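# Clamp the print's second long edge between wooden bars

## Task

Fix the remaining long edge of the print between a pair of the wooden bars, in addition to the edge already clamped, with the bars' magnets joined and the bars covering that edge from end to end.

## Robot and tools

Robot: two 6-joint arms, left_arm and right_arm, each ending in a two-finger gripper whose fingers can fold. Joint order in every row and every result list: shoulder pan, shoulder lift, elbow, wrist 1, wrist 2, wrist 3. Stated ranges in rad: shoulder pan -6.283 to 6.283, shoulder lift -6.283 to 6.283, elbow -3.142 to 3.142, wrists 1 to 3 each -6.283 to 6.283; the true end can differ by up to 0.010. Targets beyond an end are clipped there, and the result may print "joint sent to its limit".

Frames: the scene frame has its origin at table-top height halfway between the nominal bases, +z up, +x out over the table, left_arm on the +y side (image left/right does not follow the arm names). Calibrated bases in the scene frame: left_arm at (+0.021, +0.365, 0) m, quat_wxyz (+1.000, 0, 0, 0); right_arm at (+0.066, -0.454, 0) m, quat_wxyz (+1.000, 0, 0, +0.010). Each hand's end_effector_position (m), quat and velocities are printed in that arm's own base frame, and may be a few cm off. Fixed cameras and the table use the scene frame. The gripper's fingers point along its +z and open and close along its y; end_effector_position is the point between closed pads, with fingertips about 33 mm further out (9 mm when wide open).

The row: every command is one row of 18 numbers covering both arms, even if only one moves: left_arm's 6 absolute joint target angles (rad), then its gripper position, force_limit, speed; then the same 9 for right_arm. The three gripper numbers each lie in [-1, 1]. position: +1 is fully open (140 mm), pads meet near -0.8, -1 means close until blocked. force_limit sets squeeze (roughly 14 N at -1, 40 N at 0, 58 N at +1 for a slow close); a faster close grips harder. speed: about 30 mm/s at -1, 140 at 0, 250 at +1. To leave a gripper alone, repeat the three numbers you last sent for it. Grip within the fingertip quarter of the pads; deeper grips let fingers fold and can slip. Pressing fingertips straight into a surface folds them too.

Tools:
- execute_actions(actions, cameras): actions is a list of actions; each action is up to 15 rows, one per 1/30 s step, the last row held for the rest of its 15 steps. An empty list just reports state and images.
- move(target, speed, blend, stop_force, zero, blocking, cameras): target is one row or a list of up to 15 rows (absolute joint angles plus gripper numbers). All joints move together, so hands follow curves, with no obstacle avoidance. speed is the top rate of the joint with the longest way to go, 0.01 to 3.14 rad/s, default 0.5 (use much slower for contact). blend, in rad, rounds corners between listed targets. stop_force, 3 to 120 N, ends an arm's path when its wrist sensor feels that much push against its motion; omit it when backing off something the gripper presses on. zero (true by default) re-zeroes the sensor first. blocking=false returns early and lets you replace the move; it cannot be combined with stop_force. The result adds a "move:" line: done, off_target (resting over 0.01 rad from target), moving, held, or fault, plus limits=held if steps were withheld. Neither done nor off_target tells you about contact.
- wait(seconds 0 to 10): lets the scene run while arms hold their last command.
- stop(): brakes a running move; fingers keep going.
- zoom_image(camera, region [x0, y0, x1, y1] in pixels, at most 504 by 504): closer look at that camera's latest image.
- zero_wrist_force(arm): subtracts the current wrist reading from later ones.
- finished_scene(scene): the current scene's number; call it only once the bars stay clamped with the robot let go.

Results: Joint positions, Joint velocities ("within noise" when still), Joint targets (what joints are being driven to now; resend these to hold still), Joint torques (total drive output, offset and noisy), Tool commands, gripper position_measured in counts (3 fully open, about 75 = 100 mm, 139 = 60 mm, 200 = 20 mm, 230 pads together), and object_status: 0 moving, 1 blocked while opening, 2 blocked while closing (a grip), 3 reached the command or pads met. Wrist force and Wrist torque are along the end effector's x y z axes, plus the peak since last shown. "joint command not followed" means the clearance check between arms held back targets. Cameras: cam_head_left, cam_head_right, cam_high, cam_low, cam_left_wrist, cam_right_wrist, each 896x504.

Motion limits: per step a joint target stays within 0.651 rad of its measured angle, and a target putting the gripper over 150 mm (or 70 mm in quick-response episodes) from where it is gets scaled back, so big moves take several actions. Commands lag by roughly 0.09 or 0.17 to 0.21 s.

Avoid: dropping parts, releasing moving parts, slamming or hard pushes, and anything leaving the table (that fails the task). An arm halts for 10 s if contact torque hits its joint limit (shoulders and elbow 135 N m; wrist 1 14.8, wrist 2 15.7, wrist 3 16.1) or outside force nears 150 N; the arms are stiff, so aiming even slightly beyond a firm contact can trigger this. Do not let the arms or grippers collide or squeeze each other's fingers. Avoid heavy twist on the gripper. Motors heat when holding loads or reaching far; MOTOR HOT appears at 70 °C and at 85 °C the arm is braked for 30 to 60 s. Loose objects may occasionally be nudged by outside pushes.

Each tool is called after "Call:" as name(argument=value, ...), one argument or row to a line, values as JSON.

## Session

Call:
execute_actions(
  actions=[],
)

Call:
zoom_image(
  camera="cam_high",
  region=[300, 180, 520, 340],
)

Call:
zoom_image(
  camera="cam_head_left",
  region=[340, 200, 580, 360],
)

Scene clock: 0.00 s.
left_arm: end_effector_position=(+0.6220, -0.2210, +0.2467) position_measured=3 object_status=3 end_effector_quat_wxyz=(+0.262, +0.731, -0.485, +0.403) | right_arm: end_effector_position=(+0.4271, -0.2529, +0.2796) position_measured=3 object_status=3 end_effector_quat_wxyz=(+0.111, +0.536, -0.556, +0.625)
Joint positions: left_arm=[-0.222 -1.315 1.932 -2.934 -2.319 3.787] | right_arm=[-0.543 -1.543 2.618 -4.003 -1.999 3.86]
Joint velocities: within noise
Joint torques (N m): no reading
Motor temperatures (°C): left_arm=[32 29 30 41 40 36] | right_arm=[30 35 32 39 36 38]
Wrist force (N): no reading
Wrist torque (N m): no reading
Wrist force, peak (N): no reading
Joint targets: left_arm=[-0.222 -1.315 1.932 -2.934 -2.319 3.787] | right_arm=[-0.543 -1.543 2.618 -4.003 -1.999 3.860]
Tool commands: left_gripper/position=+1.0 left_gripper/force_limit=+1.0 left_gripper/speed=+1.0 right_gripper/position=+1.0 right_gripper/force_limit=+1.0 right_gripper/speed=+1.0
camera_calibration:
cam_left_wrist: T_world_to_cam=[[-0.913272, -0.407338, -0.00319671, 0.490483], [-0.305168, 0.689358, -0.657007, 0.516166], [0.269828, -0.59905, -0.753878, 0.0322718], [0, 0, 0, 1]] pos_world=[0.596754, -0.136698, 0.365022]
cam_right_wrist: T_world_to_cam=[[-0.724553, -0.333037, -0.603415, 0.403005], [0.202042, 0.734408, -0.647938, 0.286251], [0.65894, -0.591381, -0.46483, -0.15741], [0, 0, 0, 1]] pos_world=[0.337888, -0.169099, 0.355483]

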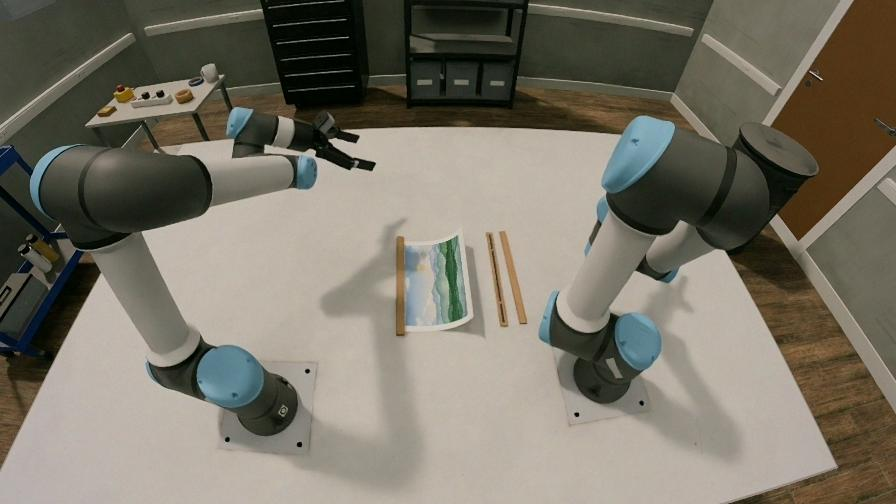

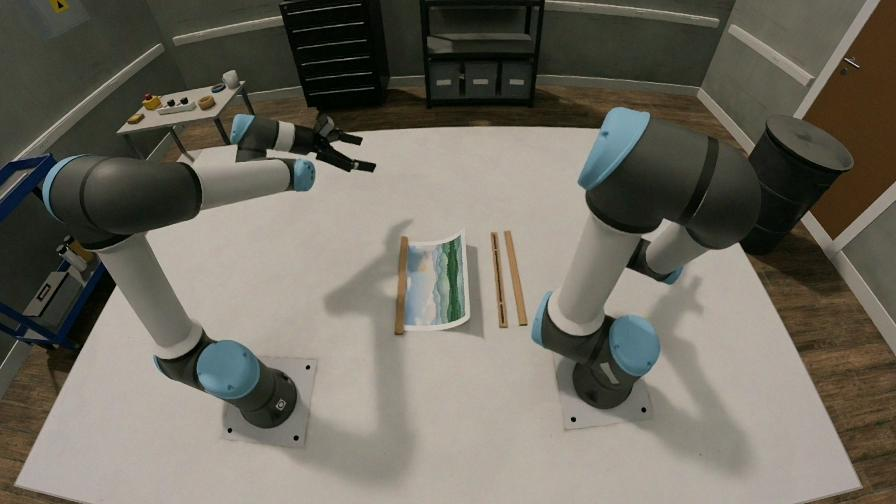

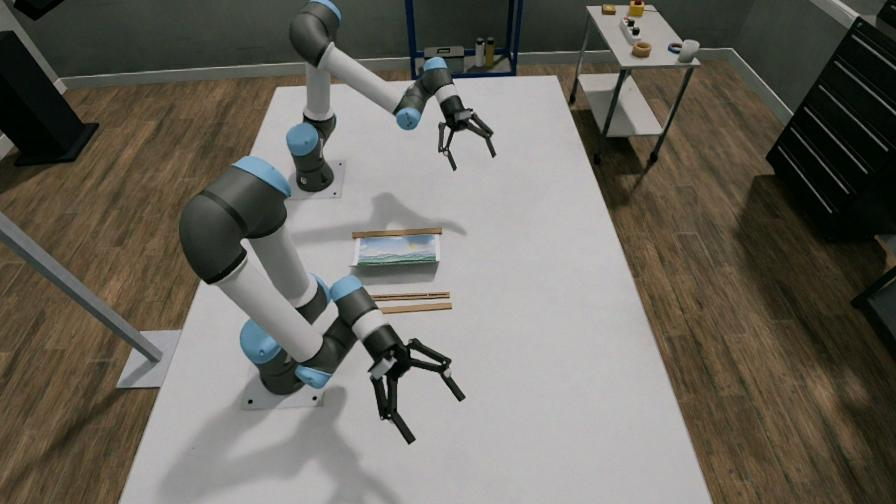

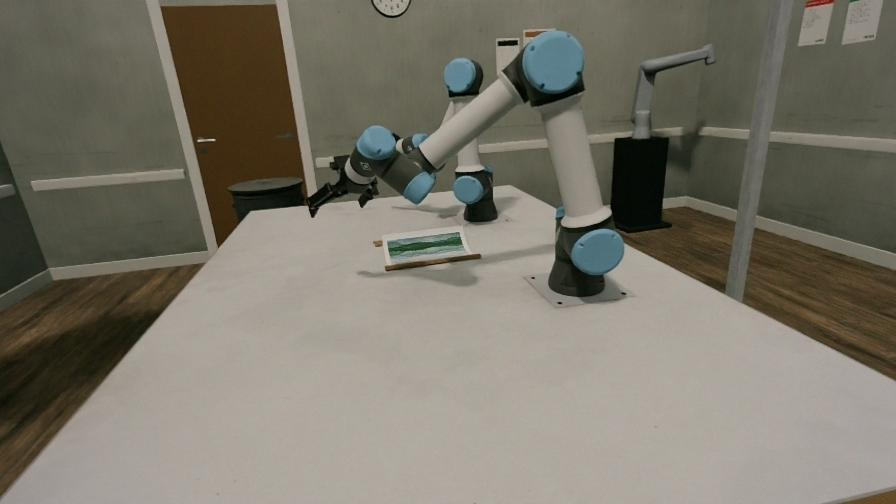

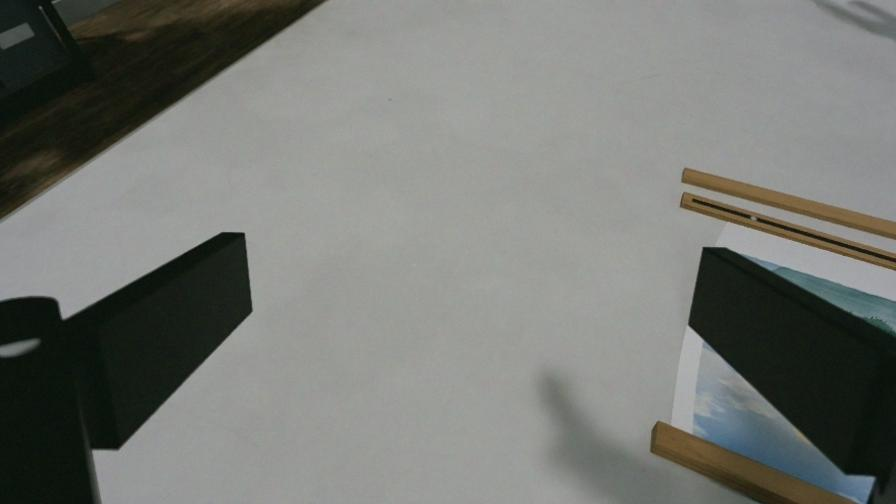

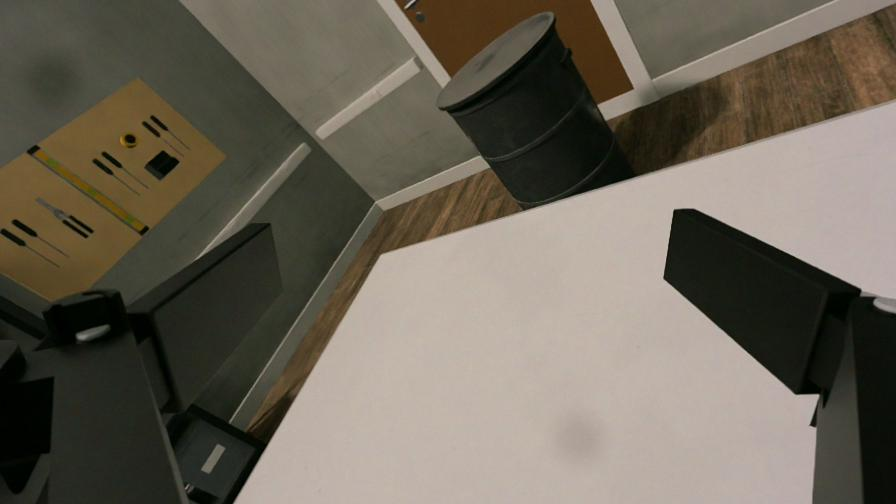

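Scaled by 2.291 from the camera's 896x504 image, which has a finer 1280x720 frame.

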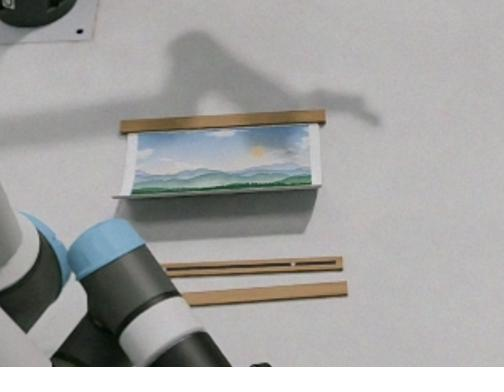

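Scaled by 2.100 from the camera's 896x504 image, which has a finer 1280x720 frame.

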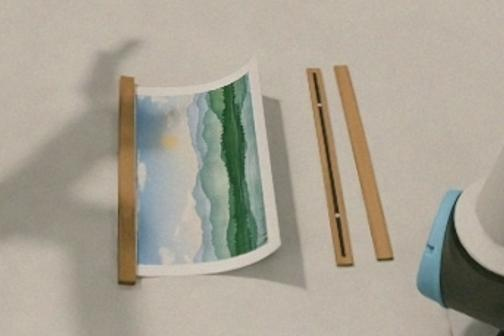

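Call:
move(
  target=[0.35,-1.5,1.932,-2.934,-2.319,3.787,1,1,1,0.268,-1.764,1.684,-1.491,-1.571,3.41,1,1,1],
  speed=0.8,
  cameras=["cam_right_wrist","cam_head_left"],
)

Call:
zoom_image(
  camera="cam_right_wrist",
  region=[140, 0, 560, 400],
)

Scene clock: 5.43 s.
left_arm: end_effector_position=(+0.6174, +0.1420, +0.3662) position_measured=3 object_status=3 end_effector_quat_wxyz=(+0.087, +0.799, -0.285, +0.523) | right_arm: end_effector_position=(+0.3593, +0.2369, +0.2999) position_measured=3 object_status=3 end_effector_quat_wxyz=(+0.000, +1.000, +0.000, +0.000)
Joint positions: left_arm=[0.35 -1.5 1.932 -2.934 -2.319 3.787] | right_arm=[0.268 -1.764 1.684 -1.491 -1.571 3.41]
Joint velocities: within noise
Joint torques (N m): left_arm=[-14.83 -15.86 -30.12 -0.23 0.89 1.82] | right_arm=[-12.49 -7.36 -20.68 -1.41 -1.76 0.62]
Motor temperatures (°C): left_arm=[32 29 30 41 40 36] | right_arm=[30 35 32 39 36 38]
Wrist force (N): left_arm=[-0.1 -0.3 -0.3] | right_arm=[0.5 -0.3 1.7]
Wrist torque (N m): left_arm=[-0.08 0.00 0.01] | right_arm=[-0.50 -0.16 0.21]
Wrist force, peak (N): left_arm=[-0.1 -0.7 -1.1] | right_arm=[0.6 -0.1 2.0]
Joint targets: left_arm=[0.350 -1.500 1.932 -2.934 -2.319 3.787] | right_arm=[0.268 -1.764 1.684 -1.491 -1.571 3.410]
move: done
camera_calibration:
cam_right_wrist: T_world_to_cam=[[-0.0360239, -0.999316, 0.00831339, 0.256312], [-0.931446, 0.0365891, 0.362034, 0.223072], [-0.362091, 0.00529842, -0.932128, 0.551954], [0, 0, 0, 1]] pos_world=[0.41687, 0.24505, 0.431602]
Images, in order (width x height): cam_head_left 896x504, cam_right_wrist 896x504.

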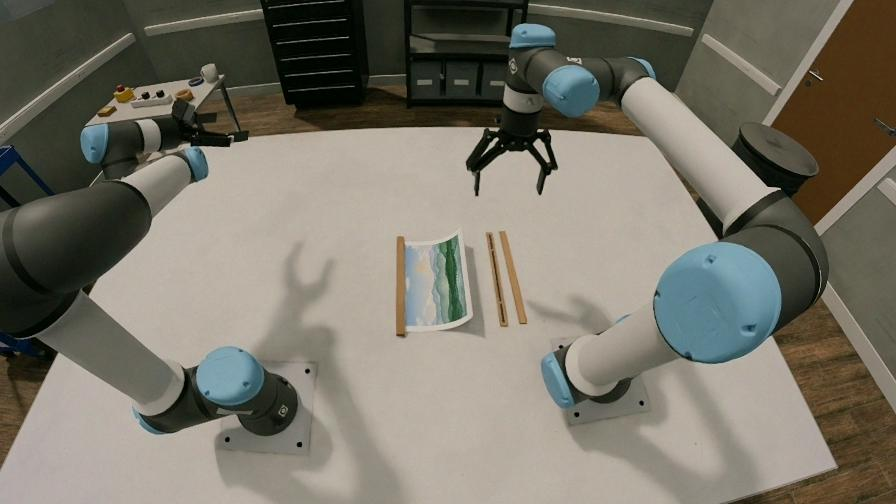

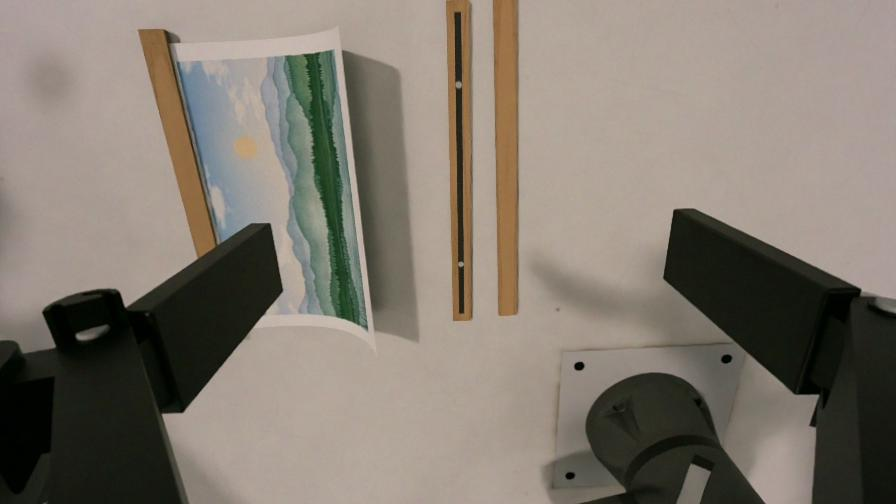

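Scaled by 1.200 from the camera's 896x504 image, which has a finer 1280x720 frame.

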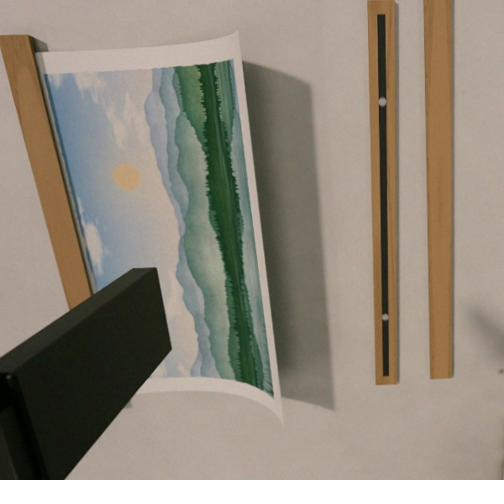

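Call:
move(
  target=[0.35,-1.5,1.932,-2.934,-2.319,3.787,1,1,1,0.2830,-1.7889,2.144,-1.9261,-1.571,3.439,-0.337,-1,0],
  speed=0.6,
  cameras=["cam_right_wrist"],
)

Scene clock: 10.47 s.
left_arm: end_effector_position=(+0.6175, +0.1420, +0.3661) position_measured=3 object_status=3 end_effector_quat_wxyz=(+0.087, +0.799, -0.285, +0.523) | right_arm: end_effector_position=(+0.3234, +0.2329, +0.1301) position_measured=171 object_status=3 end_effector_quat_wxyz=(+0.000, +1.000, -0.007, +0.000)
Joint positions: left_arm=[0.35 -1.5 1.932 -2.934 -2.319 3.787] | right_arm=[0.283 -1.789 2.144 -1.926 -1.571 3.439]
Joint velocities: within noise
Joint torques (N m): left_arm=[-13.53 -16.91 -24.14 -0.78 0.63 1.26] | right_arm=[-2.85 -4.53 -16.7 -3.66 -1.93 -1.4]
Motor temperatures (°C): left_arm=[32 29 30 41 40 36] | right_arm=[30 35 32 39 36 38]
Wrist force (N): left_arm=[0.2 -0.2 0.2] | right_arm=[0.5 -0.1 1.7]
Wrist torque (N m): left_arm=[-0.06 -0.06 0.01] | right_arm=[-0.47 -0.16 0.20]
Wrist force, peak (N): left_arm=[0.2 -0.5 -0.3] | right_arm=[-0.4 -0.1 4.2]
Joint targets: left_arm=[0.350 -1.500 1.932 -2.934 -2.319 3.787] | right_arm=[0.283 -1.789 2.144 -1.926 -1.571 3.439]
move: done
camera_calibration:
cam_right_wrist: T_world_to_cam=[[-0.0500103, -0.998714, 0.00832283, 0.256768], [-0.930755, 0.0496262, 0.362259, 0.247944], [-0.362207, 0.0103702, -0.93204, 0.379552], [0, 0, 0, 1]] pos_world=[0.381092, 0.240197, 0.261801]
Images, in order (width x height): cam_right_wrist 896x504.

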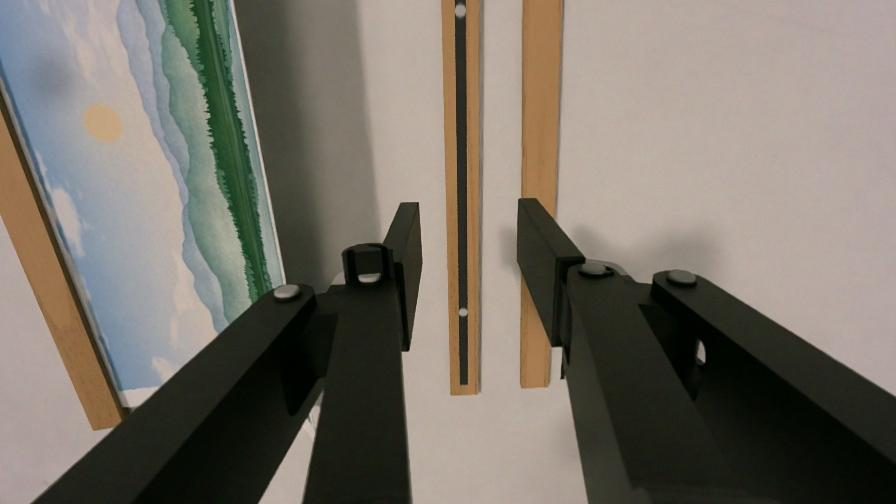

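Call:
move(
  target=[0.35,-1.5,1.932,-2.934,-2.319,3.787,1,1,1,0.2830,-1.6534,2.3091,-2.2267,-1.571,3.439,-0.337,-1,0],
  speed=0.15,
  stop_force=6,
  cameras=["cam_right_wrist"],
)

Call:
move(
  target=[
    [0.35,-1.5,1.932,-2.934,-2.319,3.787,1,1,1,0.2830,-1.6534,2.3091,-2.2267,-1.571,3.439,-1,-0.5,-1],
    [0.35,-1.5,1.932,-2.934,-2.319,3.787,1,1,1,0.2830,-1.6885,2.2796,-2.1621,-1.571,3.439,-1,-0.5,-1],
    [0.35,-1.5,1.932,-2.934,-2.319,3.787,1,1,1,0.3974,-1.6435,2.2403,-2.1678,-1.571,3.5454,-1,-0.5,-1],
    [0.35,-1.5,1.932,-2.934,-2.319,3.787,1,1,1,0.3974,-1.6105,2.2681,-2.2286,-1.571,3.5454,-1,-0.5,-1],
  ],
  speed=[0.1,0.1,0.12,0.06],
  cameras=["cam_right_wrist"],
)

Scene clock: 15.03 s.
left_arm: end_effector_position=(+0.6175, +0.1420, +0.3661) position_measured=3 object_status=3 end_effector_quat_wxyz=(+0.087, +0.799, -0.285, +0.523) | right_arm: end_effector_position=(+0.3234, +0.2328, +0.0358) position_measured=171 object_status=3 end_effector_quat_wxyz=(+0.000, +1.000, -0.007, +0.000)
Joint positions: left_arm=[0.35 -1.5 1.932 -2.934 -2.319 3.787] | right_arm=[0.283 -1.653 2.309 -2.227 -1.571 3.439]
Joint velocities: within noise
Joint torques (N m): left_arm=[-13.59 -17.67 -19.36 -1.48 0.4 0.68] | right_arm=[-11.79 -25.02 -30.34 0.34 -1.87 -1.07]
Motor temperatures (°C): left_arm=[32 29 30 41 40 36] | right_arm=[30 35 32 39 36 38]
Wrist force (N): left_arm=[-0.3 -0.6 -0.3] | right_arm=[0.2 -0.4 1.6]
Wrist torque (N m): left_arm=[-0.14 0.04 0.02] | right_arm=[-0.51 -0.09 0.22]
Wrist force, peak (N): left_arm=[-0.3 -0.6 -0.3] | right_arm=[0.3 -0.2 2.5]
Joint targets: left_arm=[0.350 -1.500 1.932 -2.934 -2.319 3.787] | right_arm=[0.283 -1.653 2.309 -2.227 -1.571 3.439]
move: done
camera_calibration:
cam_right_wrist: T_world_to_cam=[[-0.0501012, -0.998709, 0.00836254, 0.257484], [-0.930716, 0.0497243, 0.362347, 0.28215], [-0.362295, 0.0103708, -0.932006, 0.291725], [0, 0, 0, 1]] pos_world=[0.381192, 0.240097, 0.1675]
Images, in order (width x height): cam_right_wrist 896x504.

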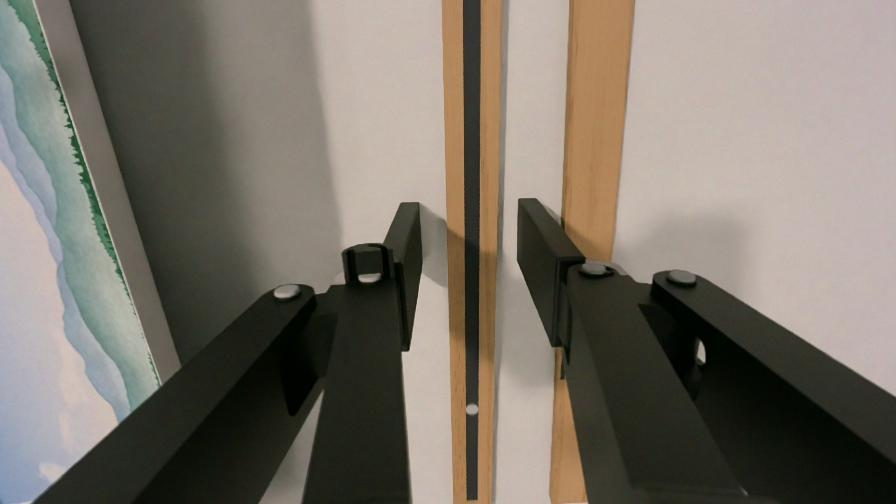

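Scene clock: 18.87 s.
left_arm: end_effector_position=(+0.6175, +0.1420, +0.3661) position_measured=3 object_status=3 end_effector_quat_wxyz=(+0.087, +0.799, -0.285, +0.523) | right_arm: end_effector_position=(+0.3111, +0.2751, +0.0362) position_measured=201 object_status=2 end_effector_quat_wxyz=(+0.000, +1.000, -0.003, +0.000) end_effector_velocity=(+0.000, -0.001, +0.000) end_effector_angular_velocity=(-0.001, +0.003, -0.001)
Joint positions: left_arm=[0.35 -1.5 1.932 -2.934 -2.319 3.787] | right_arm=[0.397 -1.61 2.268 -2.229 -1.571 3.545]
Joint velocities: left_arm=[within noise] | right_arm=[-0.001 0 -0.001 0.005 0 0]
Joint torques (N m): left_arm=[-13.25 -18.04 -15.67 -1.95 0.29 0.33] | right_arm=[-12.97 -26.57 -29.67 0.17 -1.54 1.28]
Motor temperatures (°C): left_arm=[32 29 30 41 40 36] | right_arm=[30 35 32 39 36 38]
Wrist force (N): left_arm=[0.1 -0.2 0.1] | right_arm=[0.5 -0.4 2.0]
Wrist torque (N m): left_arm=[-0.07 -0.05 0.01] | right_arm=[-0.53 -0.15 0.22]
Wrist force, peak (N): left_arm=[0.5 -0.3 -0.2] | right_arm=[-1.3 0.6 -4.2]
Joint targets: left_arm=[0.350 -1.500 1.932 -2.934 -2.319 3.787] | right_arm=[0.397 -1.611 2.268 -2.229 -1.571 3.545]
move: done
camera_calibration:
cam_right_wrist: T_world_to_cam=[[-0.0421893, -0.999074, 0.00839488, 0.296714], [-0.931045, 0.042362, 0.362436, 0.270516], [-0.362457, 0.00747493, -0.931971, 0.28803], [0, 0, 0, 1]] pos_world=[0.368779, 0.282827, 0.1679]
Images, in order (width x height): cam_right_wrist 896x504.

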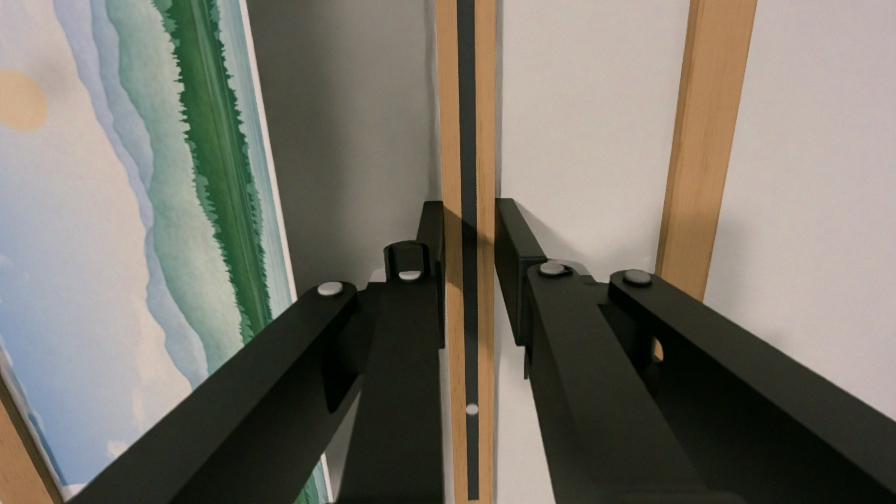

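Call:
move(
  target=[
    [0.35,-1.5,1.932,-2.934,-2.319,3.787,1,1,1,0.3974,-1.6105,2.2681,-2.2286,-1.571,3.5454,-0.4,-0.5,-1],
    [0.35,-1.5,1.932,-2.934,-2.319,3.787,1,1,1,0.3974,-1.675,2.2078,-2.1038,-1.571,3.5454,-0.4,-0.5,-1],
    [0.35,-1.5,1.932,-2.934,-2.319,3.787,1,1,1,0.3167,-1.7341,2.2565,-2.0932,-1.571,5.036,-0.4,-0.5,-1],
    [0.35,-1.5,1.932,-2.934,-2.319,3.787,1,1,1,0.3167,-1.6642,2.3214,-2.2280,-1.571,5.036,0,-0.5,-1],
  ],
  speed=[0.1,0.2,0.7,0.1],
  cameras=["cam_right_wrist"],
)

Call:
move(
  target=[0.35,-1.5,1.932,-2.934,-2.319,3.787,1,1,1,0.4115,-1.5978,2.2605,-2.2335,-1.571,5.1305,0,-0.5,-1],
  speed=0.05,
  cameras=["cam_right_wrist"],
)

Scene clock: 27.20 s.
left_arm: end_effector_position=(+0.6175, +0.1420, +0.3661) position_measured=3 object_status=3 end_effector_quat_wxyz=(+0.087, +0.799, -0.285, +0.523) | right_arm: end_effector_position=(+0.3106, +0.2420, +0.0349) position_measured=129 object_status=0 end_effector_quat_wxyz=(+0.000, +0.705, -0.710, +0.000)
Joint positions: left_arm=[0.35 -1.5 1.932 -2.934 -2.319 3.787] | right_arm=[0.317 -1.664 2.321 -2.228 -1.571 5.036]
Joint velocities: within noise
Joint torques (N m): left_arm=[-12.06 -19.41 -16.61 -3.15 0.01 -0.62] | right_arm=[12.88 -23.6 -28.33 0.34 -1.33 1.01]
Motor temperatures (°C): left_arm=[32 29 30 41 40 36] | right_arm=[30 35 32 39 36 38]
Wrist force (N): left_arm=[0.0 -0.3 0.1] | right_arm=[0.2 -0.4 1.7]
Wrist torque (N m): left_arm=[-0.09 -0.02 0.01] | right_arm=[-0.53 -0.09 0.21]
Wrist force, peak (N): left_arm=[0.0 -0.5 -0.5] | right_arm=[2.2 1.5 -4.3]
Joint targets: left_arm=[0.350 -1.500 1.932 -2.934 -2.319 3.787] | right_arm=[0.317 -1.664 2.321 -2.228 -1.571 5.036]
move: done
camera_calibration:
cam_right_wrist: T_world_to_cam=[[-0.999055, 0.0426681, 0.00825426, 0.308885], [0.0427571, 0.931023, 0.362448, -0.245605], [0.00778009, 0.362459, -0.931967, 0.08598], [0, 0, 0, 1]] pos_world=[0.318425, 0.18432, 0.1666]
Images, in order (width x height): cam_right_wrist 896x504.

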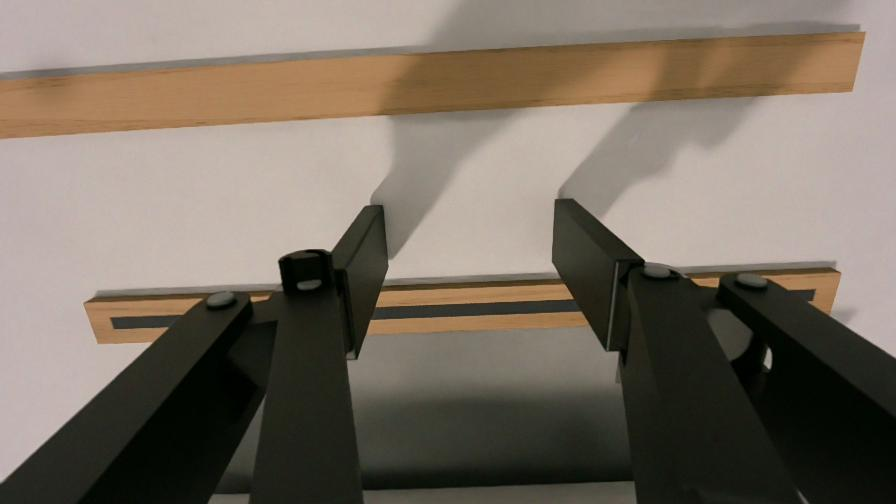

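Scene clock: 29.37 s.
left_arm: end_effector_position=(+0.6175, +0.1420, +0.3661) position_measured=3 object_status=3 end_effector_quat_wxyz=(+0.087, +0.799, -0.285, +0.523) | right_arm: end_effector_position=(+0.3110, +0.2813, +0.0349) position_measured=129 object_status=3 end_effector_quat_wxyz=(+0.000, +0.705, -0.709, +0.000) end_effector_velocity=(+0.000, -0.001, +0.000) end_effector_angular_velocity=(+0.000, +0.001, +0.003)
Joint positions: left_arm=[0.35 -1.5 1.932 -2.934 -2.319 3.787] | right_arm=[0.412 -1.598 2.26 -2.234 -1.571 5.131]
Joint velocities: left_arm=[within noise] | right_arm=[-0.003 -0.001 0.002 0 0 -0.006]
Joint torques (N m): left_arm=[-12.45 -20.15 -16.93 -3.33 -0.01 -0.84] | right_arm=[-13.19 -25.53 -14.05 -5.09 -1.43 -1.12]
Motor temperatures (°C): left_arm=[32 29 30 41 40 36] | right_arm=[30 35 32 39 36 38]
Wrist force (N): left_arm=[0.3 -0.3 0.2] | right_arm=[0.5 -0.4 1.8]
Wrist torque (N m): left_arm=[-0.08 -0.07 0.01] | right_arm=[-0.56 -0.13 0.21]
Wrist force, peak (N): left_arm=[0.4 0.0 -0.4] | right_arm=[0.6 -0.1 1.9]
Joint targets: left_arm=[0.350 -1.500 1.932 -2.934 -2.319 3.787] | right_arm=[0.411 -1.598 2.260 -2.234 -1.571 5.130]
move: done
camera_calibration:
cam_right_wrist: T_world_to_cam=[[-0.999077, 0.0421985, 0.00808309, 0.307654], [0.0422567, 0.931011, 0.362536, -0.281967], [0.007773, 0.362542, -0.931935, 0.071747], [0, 0, 0, 1]] pos_world=[0.318728, 0.223521, 0.1666]
Images, in order (width x height): cam_right_wrist 896x504.

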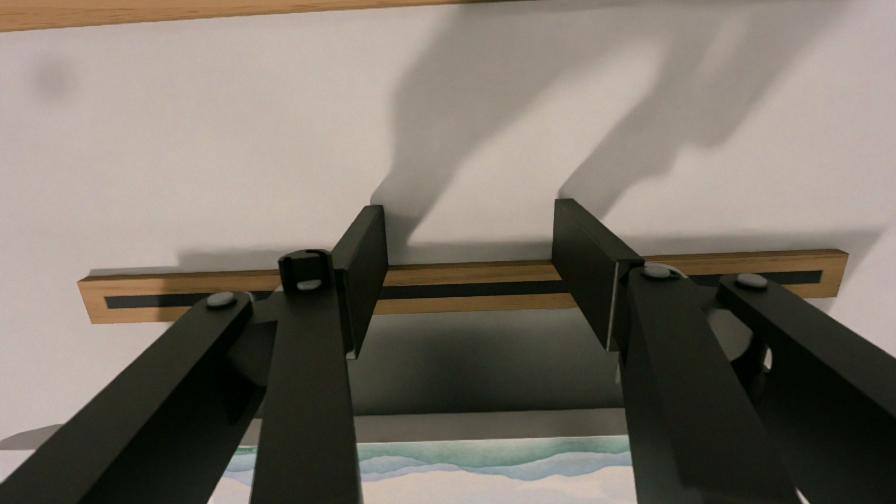

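Call:
move(
  target=[
    [0.35,-1.5,1.932,-2.934,-2.319,3.787,1,1,1,0.388,-1.6145,2.276,-2.232,-1.571,5.107,0,-0.5,-1],
    [0.35,-1.5,1.932,-2.934,-2.319,3.787,1,1,1,0.3974,-1.675,2.2078,-2.1038,-1.571,5.116,0,-0.5,-1],
    [0.35,-1.5,1.932,-2.934,-2.319,3.787,1,1,1,0.1577,-1.8522,2.1893,-1.9079,-1.571,3.278,0,-0.5,-1],
  ],
  speed=[0.06,0.2,0.7],
  cameras=["cam_right_wrist","cam_high"],
)

Scene clock: 39.93 s.
left_arm: end_effector_position=(+0.6175, +0.1420, +0.3661) position_measured=3 object_status=3 end_effector_quat_wxyz=(+0.087, +0.799, -0.285, +0.523) | right_arm: end_effector_position=(+0.3265, +0.1868, +0.1300) position_measured=129 object_status=3 end_effector_quat_wxyz=(+0.000, +1.000, +0.010, +0.000)
Joint positions: left_arm=[0.35 -1.5 1.932 -2.934 -2.319 3.787] | right_arm=[0.158 -1.852 2.189 -1.908 -1.571 3.278]
Joint velocities: within noise
Joint torques (N m): left_arm=[-11.84 -21.36 -18.13 -4.56 -0.57 -0.75] | right_arm=[14.53 -1.74 -29.97 -5.6 -1.34 -1.18]
Motor temperatures (°C): left_arm=[32 29 30 41 40 36] | right_arm=[30 35 32 39 36 38]
Wrist force (N): left_arm=[0.1 0.0 0.0] | right_arm=[0.6 -0.3 1.7]
Wrist torque (N m): left_arm=[-0.02 -0.04 0.01] | right_arm=[-0.51 -0.17 0.22]
Wrist force, peak (N): left_arm=[0.1 -0.7 -0.2] | right_arm=[1.0 -0.3 2.4]
Joint targets: left_arm=[0.350 -1.500 1.932 -2.934 -2.319 3.787] | right_arm=[0.158 -1.852 2.189 -1.908 -1.571 3.278]
move: done
camera_calibration:
cam_right_wrist: T_world_to_cam=[[-0.0148128, -0.999854, 0.00850762, 0.199563], [-0.931819, 0.0168896, 0.36253, 0.259663], [-0.362621, -0.00255746, -0.931933, 0.383646], [0, 0, 0, 1]] pos_world=[0.384033, 0.196129, 0.261699]
Images, in order (width x height): cam_high 896x504, cam_right_wrist 896x504.

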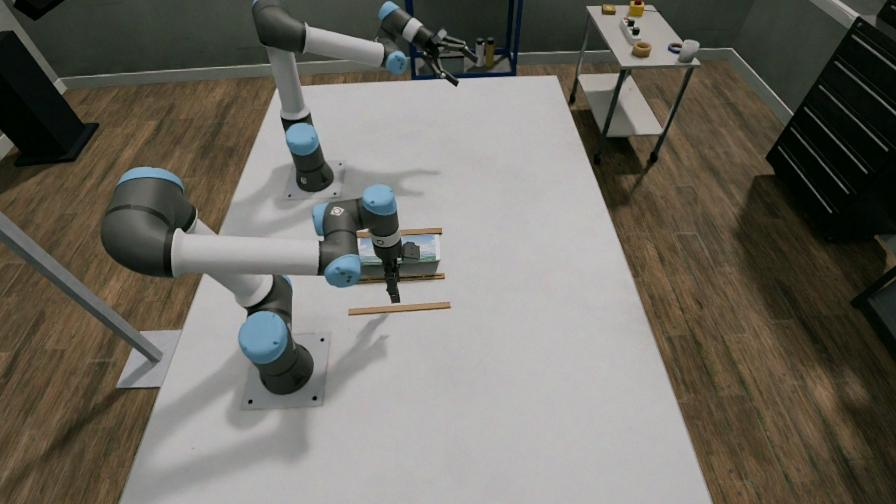

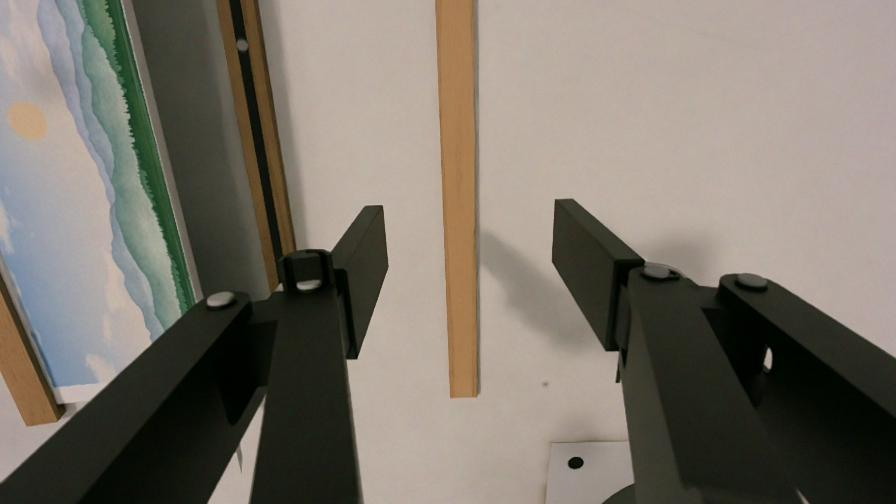

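Call:
move(
  target=[0.35,-1.5,1.932,-2.934,-2.319,3.787,1,1,1,0.1577,-1.7141,2.3616,-2.2183,-1.571,3.278,0,-0.5,-1],
  speed=0.12,
  stop_force=6,
  cameras=["cam_right_wrist"],
)

Call:
move(
  target=[
    [0.35,-1.5,1.932,-2.934,-2.319,3.787,1,1,1,0.1577,-1.7141,2.3616,-2.2183,-1.571,3.278,-1,-0.1,-1],
    [0.35,-1.5,1.932,-2.934,-2.319,3.787,1,1,1,0.1577,-1.8522,2.1893,-1.9079,-1.571,3.278,-1,-0.1,-1],
  ],
  speed=0.15,
  cameras=["cam_right_wrist"],
)

Scene clock: 44.33 s.
left_arm: end_effector_position=(+0.6175, +0.1420, +0.3661) position_measured=3 object_status=3 end_effector_quat_wxyz=(+0.087, +0.799, -0.285, +0.523) | right_arm: end_effector_position=(+0.3265, +0.1868, +0.0354) position_measured=129 object_status=3 end_effector_quat_wxyz=(+0.000, +1.000, +0.011, +0.000)
Joint positions: left_arm=[0.35 -1.5 1.932 -2.934 -2.319 3.787] | right_arm=[0.158 -1.714 2.362 -2.218 -1.571 3.278]
Joint velocities: within noise
Joint torques (N m): left_arm=[-11.08 -22.43 -18.13 -5.3 -0.62 -0.72] | right_arm=[11.84 -22.48 -30.23 0.07 -1.25 -1.43]
Motor temperatures (°C): left_arm=[32 29 30 41 40 36] | right_arm=[30 35 32 39 36 38]
Wrist force (N): left_arm=[0.2 -0.3 0.2] | right_arm=[0.6 -0.4 1.8]
Wrist torque (N m): left_arm=[-0.08 -0.06 0.01] | right_arm=[-0.53 -0.18 0.21]
Wrist force, peak (N): left_arm=[0.1 -0.6 -0.1] | right_arm=[0.6 -0.4 2.2]
Joint targets: left_arm=[0.350 -1.500 1.932 -2.934 -2.319 3.787] | right_arm=[0.158 -1.714 2.362 -2.218 -1.571 3.278]
move: done
camera_calibration:
cam_right_wrist: T_world_to_cam=[[-0.0144955, -0.999859, 0.00849743, 0.20035], [-0.931791, 0.0165905, 0.362616, 0.293989], [-0.362706, -0.00266151, -0.9319, 0.295532], [0, 0, 0, 1]] pos_world=[0.384032, 0.196231, 0.167099]
Images, in order (width x height): cam_right_wrist 896x504.

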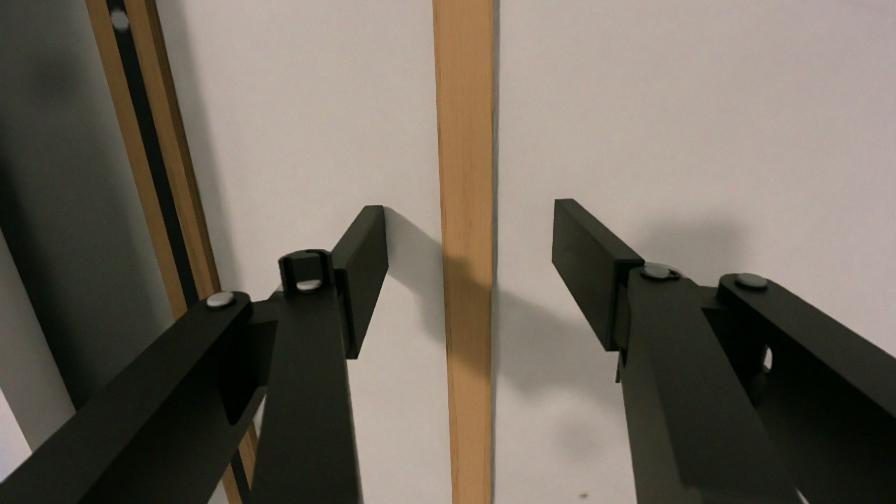

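Scene clock: 48.47 s.
left_arm: end_effector_position=(+0.6175, +0.1420, +0.3661) position_measured=3 object_status=3 end_effector_quat_wxyz=(+0.087, +0.799, -0.285, +0.523) | right_arm: end_effector_position=(+0.3266, +0.1868, +0.1300) position_measured=201 object_status=2 end_effector_quat_wxyz=(+0.000, +1.000, +0.011, +0.000)
Joint positions: left_arm=[0.35 -1.5 1.932 -2.934 -2.319 3.787] | right_arm=[0.158 -1.852 2.189 -1.908 -1.571 3.278]
Joint velocities: within noise
Joint torques (N m): left_arm=[-10.17 -22.41 -18.24 -5.77 -0.73 -0.74] | right_arm=[9.25 -2.12 -15.92 -5.77 -1.34 -1.25]
Motor temperatures (°C): left_arm=[32 29 30 41 40 36] | right_arm=[30 35 32 39 36 38]
Wrist force (N): left_arm=[0.2 0.0 0.0] | right_arm=[0.6 -0.1 2.1]
Wrist torque (N m): left_arm=[-0.02 -0.06 0.01] | right_arm=[-0.47 -0.16 0.22]
Wrist force, peak (N): left_arm=[0.4 -0.5 -0.6] | right_arm=[-2.5 0.5 -6.3]
Joint targets: left_arm=[0.350 -1.500 1.932 -2.934 -2.319 3.787] | right_arm=[0.158 -1.852 2.189 -1.908 -1.571 3.278]
move: done
camera_calibration:
cam_right_wrist: T_world_to_cam=[[-0.0144035, -0.99986, 0.00845917, 0.199521], [-0.931873, 0.0164902, 0.362409, 0.259792], [-0.362498, -0.00266293, -0.931981, 0.383633], [0, 0, 0, 1]] pos_world=[0.384033, 0.196231, 0.2617]
Images, in order (width x height): cam_right_wrist 896x504.

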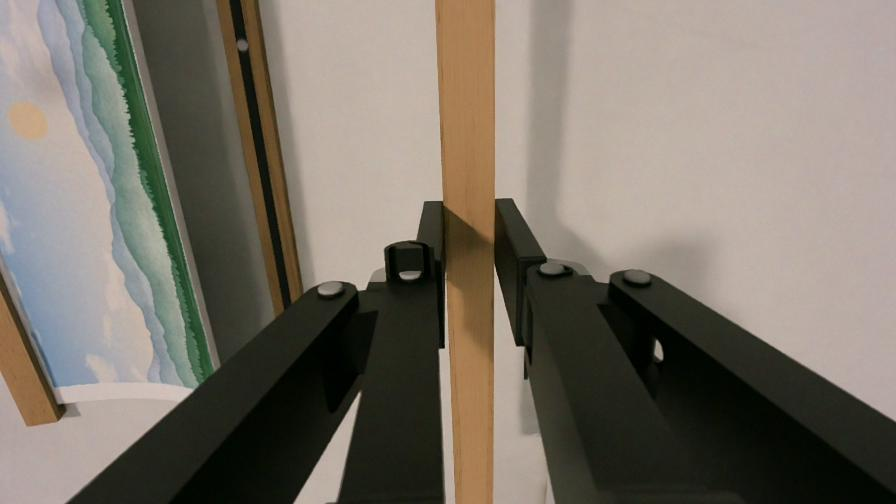

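Call:
move(
  target=[
    [0.35,-1.5,1.932,-2.934,-2.319,3.787,1,1,1,0.5192,-1.6216,2.0308,-1.98,-1.571,3.667,-1,-0.1,-1],
    [0.35,-1.5,1.932,-2.934,-2.319,3.787,1,1,1,0.4951,-1.5815,2.1358,-2.1251,-1.571,3.643,-1,-0.1,-1],
    [0.35,-1.5,1.932,-2.934,-2.319,3.787,1,1,1,0.4743,-1.5626,2.1874,-2.1956,-1.571,3.622,-1,-0.1,-1],
  ],
  speed=[0.3,0.08,0.06],
)

Call:
zoom_image(
  camera="cam_high",
  region=[320, 200, 500, 320],
)

Call:
zoom_image(
  camera="cam_low",
  region=[400, 260, 600, 380],
)

Scene clock: 54.13 s.
left_arm: end_effector_position=(+0.6175, +0.1420, +0.3661) position_measured=3 object_status=3 end_effector_quat_wxyz=(+0.087, +0.799, -0.285, +0.523) | right_arm: end_effector_position=(+0.3139, +0.3109, +0.0468) position_measured=201 object_status=2 end_effector_quat_wxyz=(+0.000, +1.000, -0.003, +0.000)
Joint positions: left_arm=[0.35 -1.5 1.932 -2.934 -2.319 3.787] | right_arm=[0.474 -1.562 2.188 -2.196 -1.571 3.622]
Joint velocities: within noise
Joint torques (N m): left_arm=[-10.08 -23.64 -18.52 -5.76 -0.92 -0.52] | right_arm=[1.3 -24.01 -31.53 0.2 -1.16 1.04]
Motor temperatures (°C): left_arm=[32 29 30 41 40 36] | right_arm=[30 35 32 39 36 38]
Wrist force (N): left_arm=[0.0 -0.3 0.2] | right_arm=[0.4 -0.4 1.8]
Wrist torque (N m): left_arm=[-0.08 -0.03 0.01] | right_arm=[-0.52 -0.16 0.22]
Wrist force, peak (N): left_arm=[0.3 -0.5 0.1] | right_arm=[0.0 -1.8 2.1]
Joint targets: left_arm=[0.350 -1.500 1.932 -2.934 -2.319 3.787] | right_arm=[0.474 -1.563 2.187 -2.196 -1.571 3.622]
move: done
camera_calibration:
cam_left_wrist: T_world_to_cam=[[-0.533712, -0.832053, -0.151129, 0.514621], [-0.50881, 0.458692, -0.728501, 0.527717], [0.675473, -0.311914, -0.668166, 0.0183954], [0, 0, 0, 1]] pos_world=[0.530742, 0.19187, 0.474508]
cam_right_wrist: T_world_to_cam=[[-0.0418343, -0.999089, 0.0084848, 0.332472], [-0.930994, 0.0420624, 0.362603, 0.267899], [-0.362629, 0.00726995, -0.931905, 0.298808], [0, 0, 0, 1]] pos_world=[0.371678, 0.318728, 0.178499]

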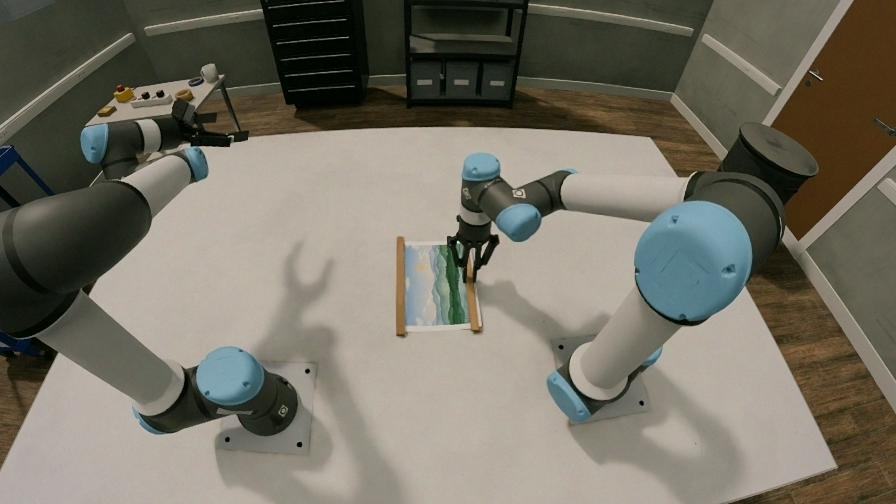

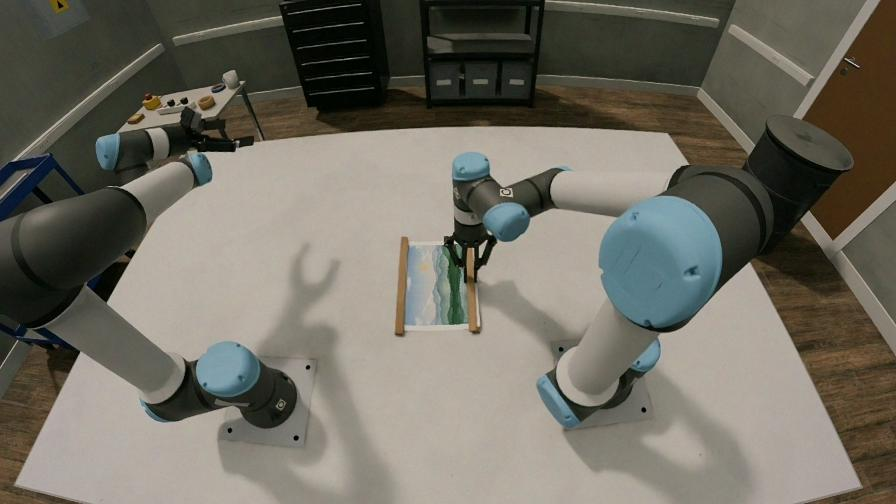

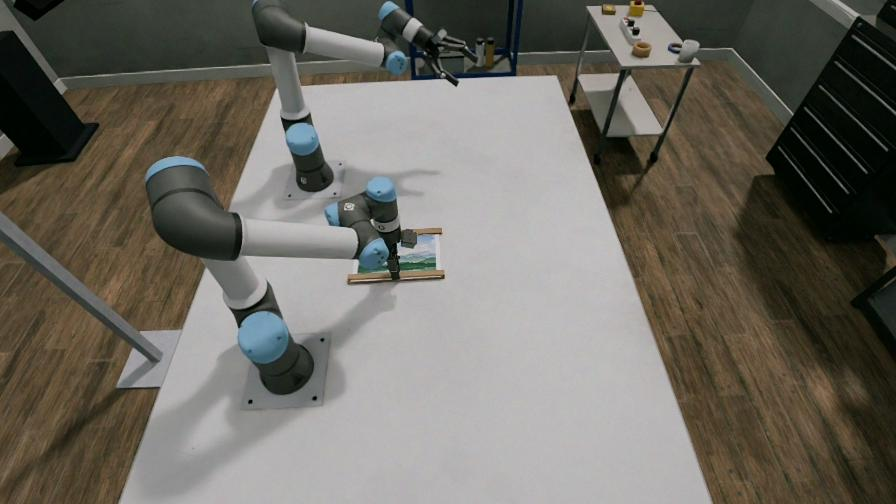

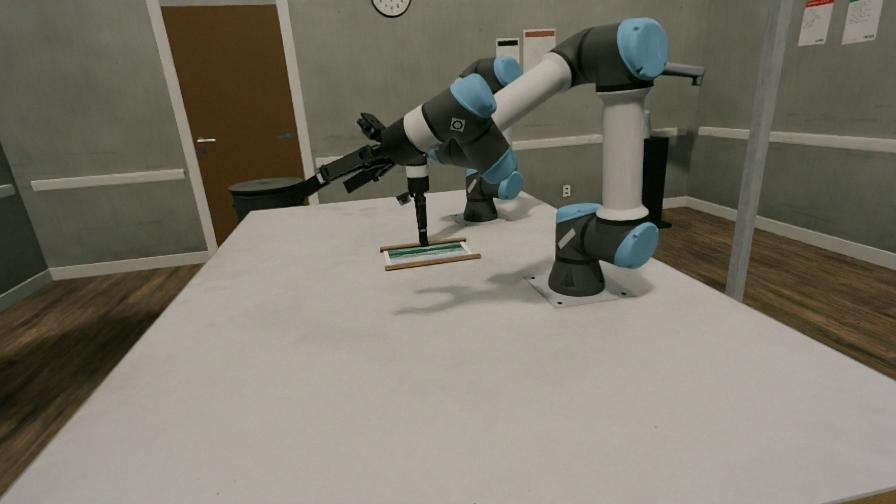

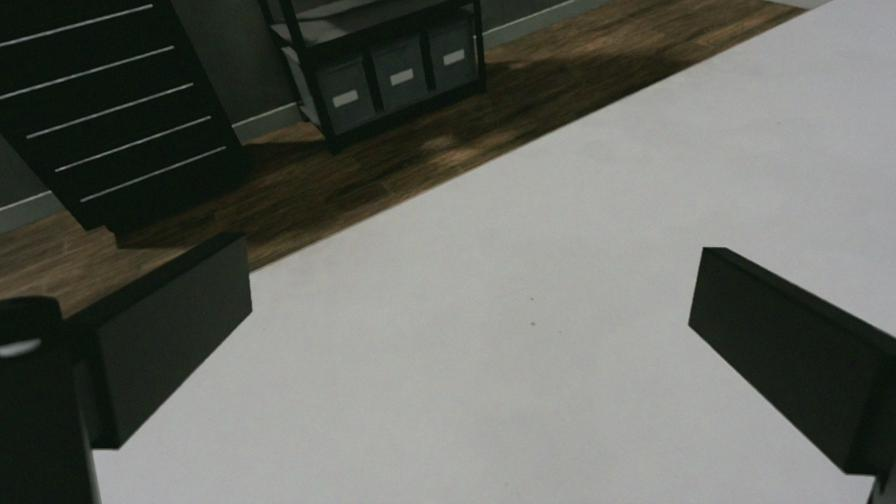

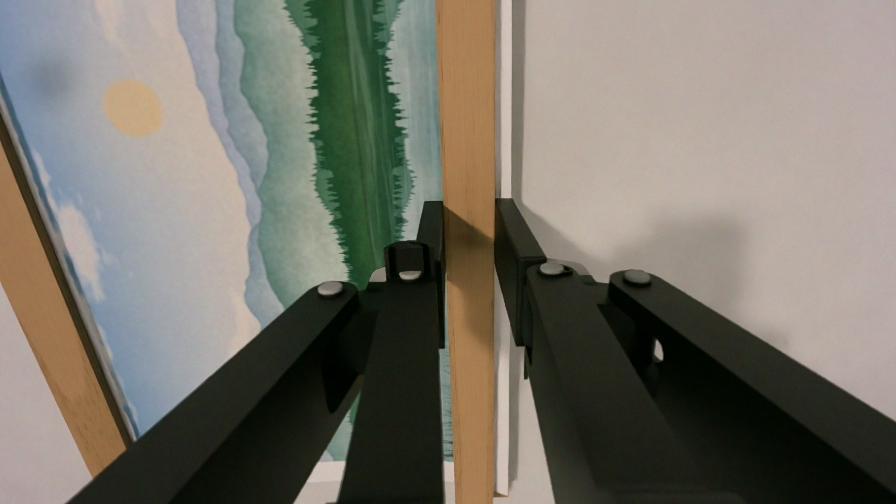

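Scaled by 2.800 from the camera's 896x504 image, which has a finer 1280x720 frame.

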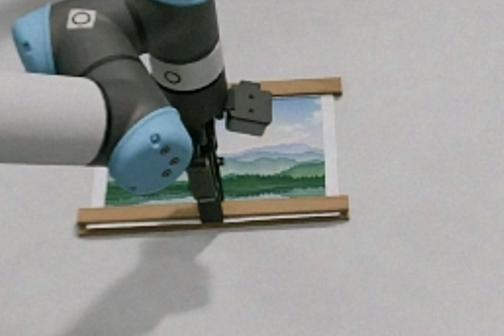

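Scaled by 2.520 from the camera's 896x504 image, which has a finer 1280x720 frame.

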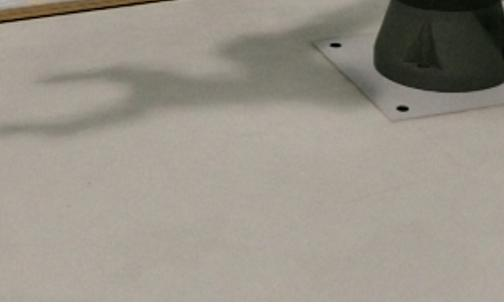

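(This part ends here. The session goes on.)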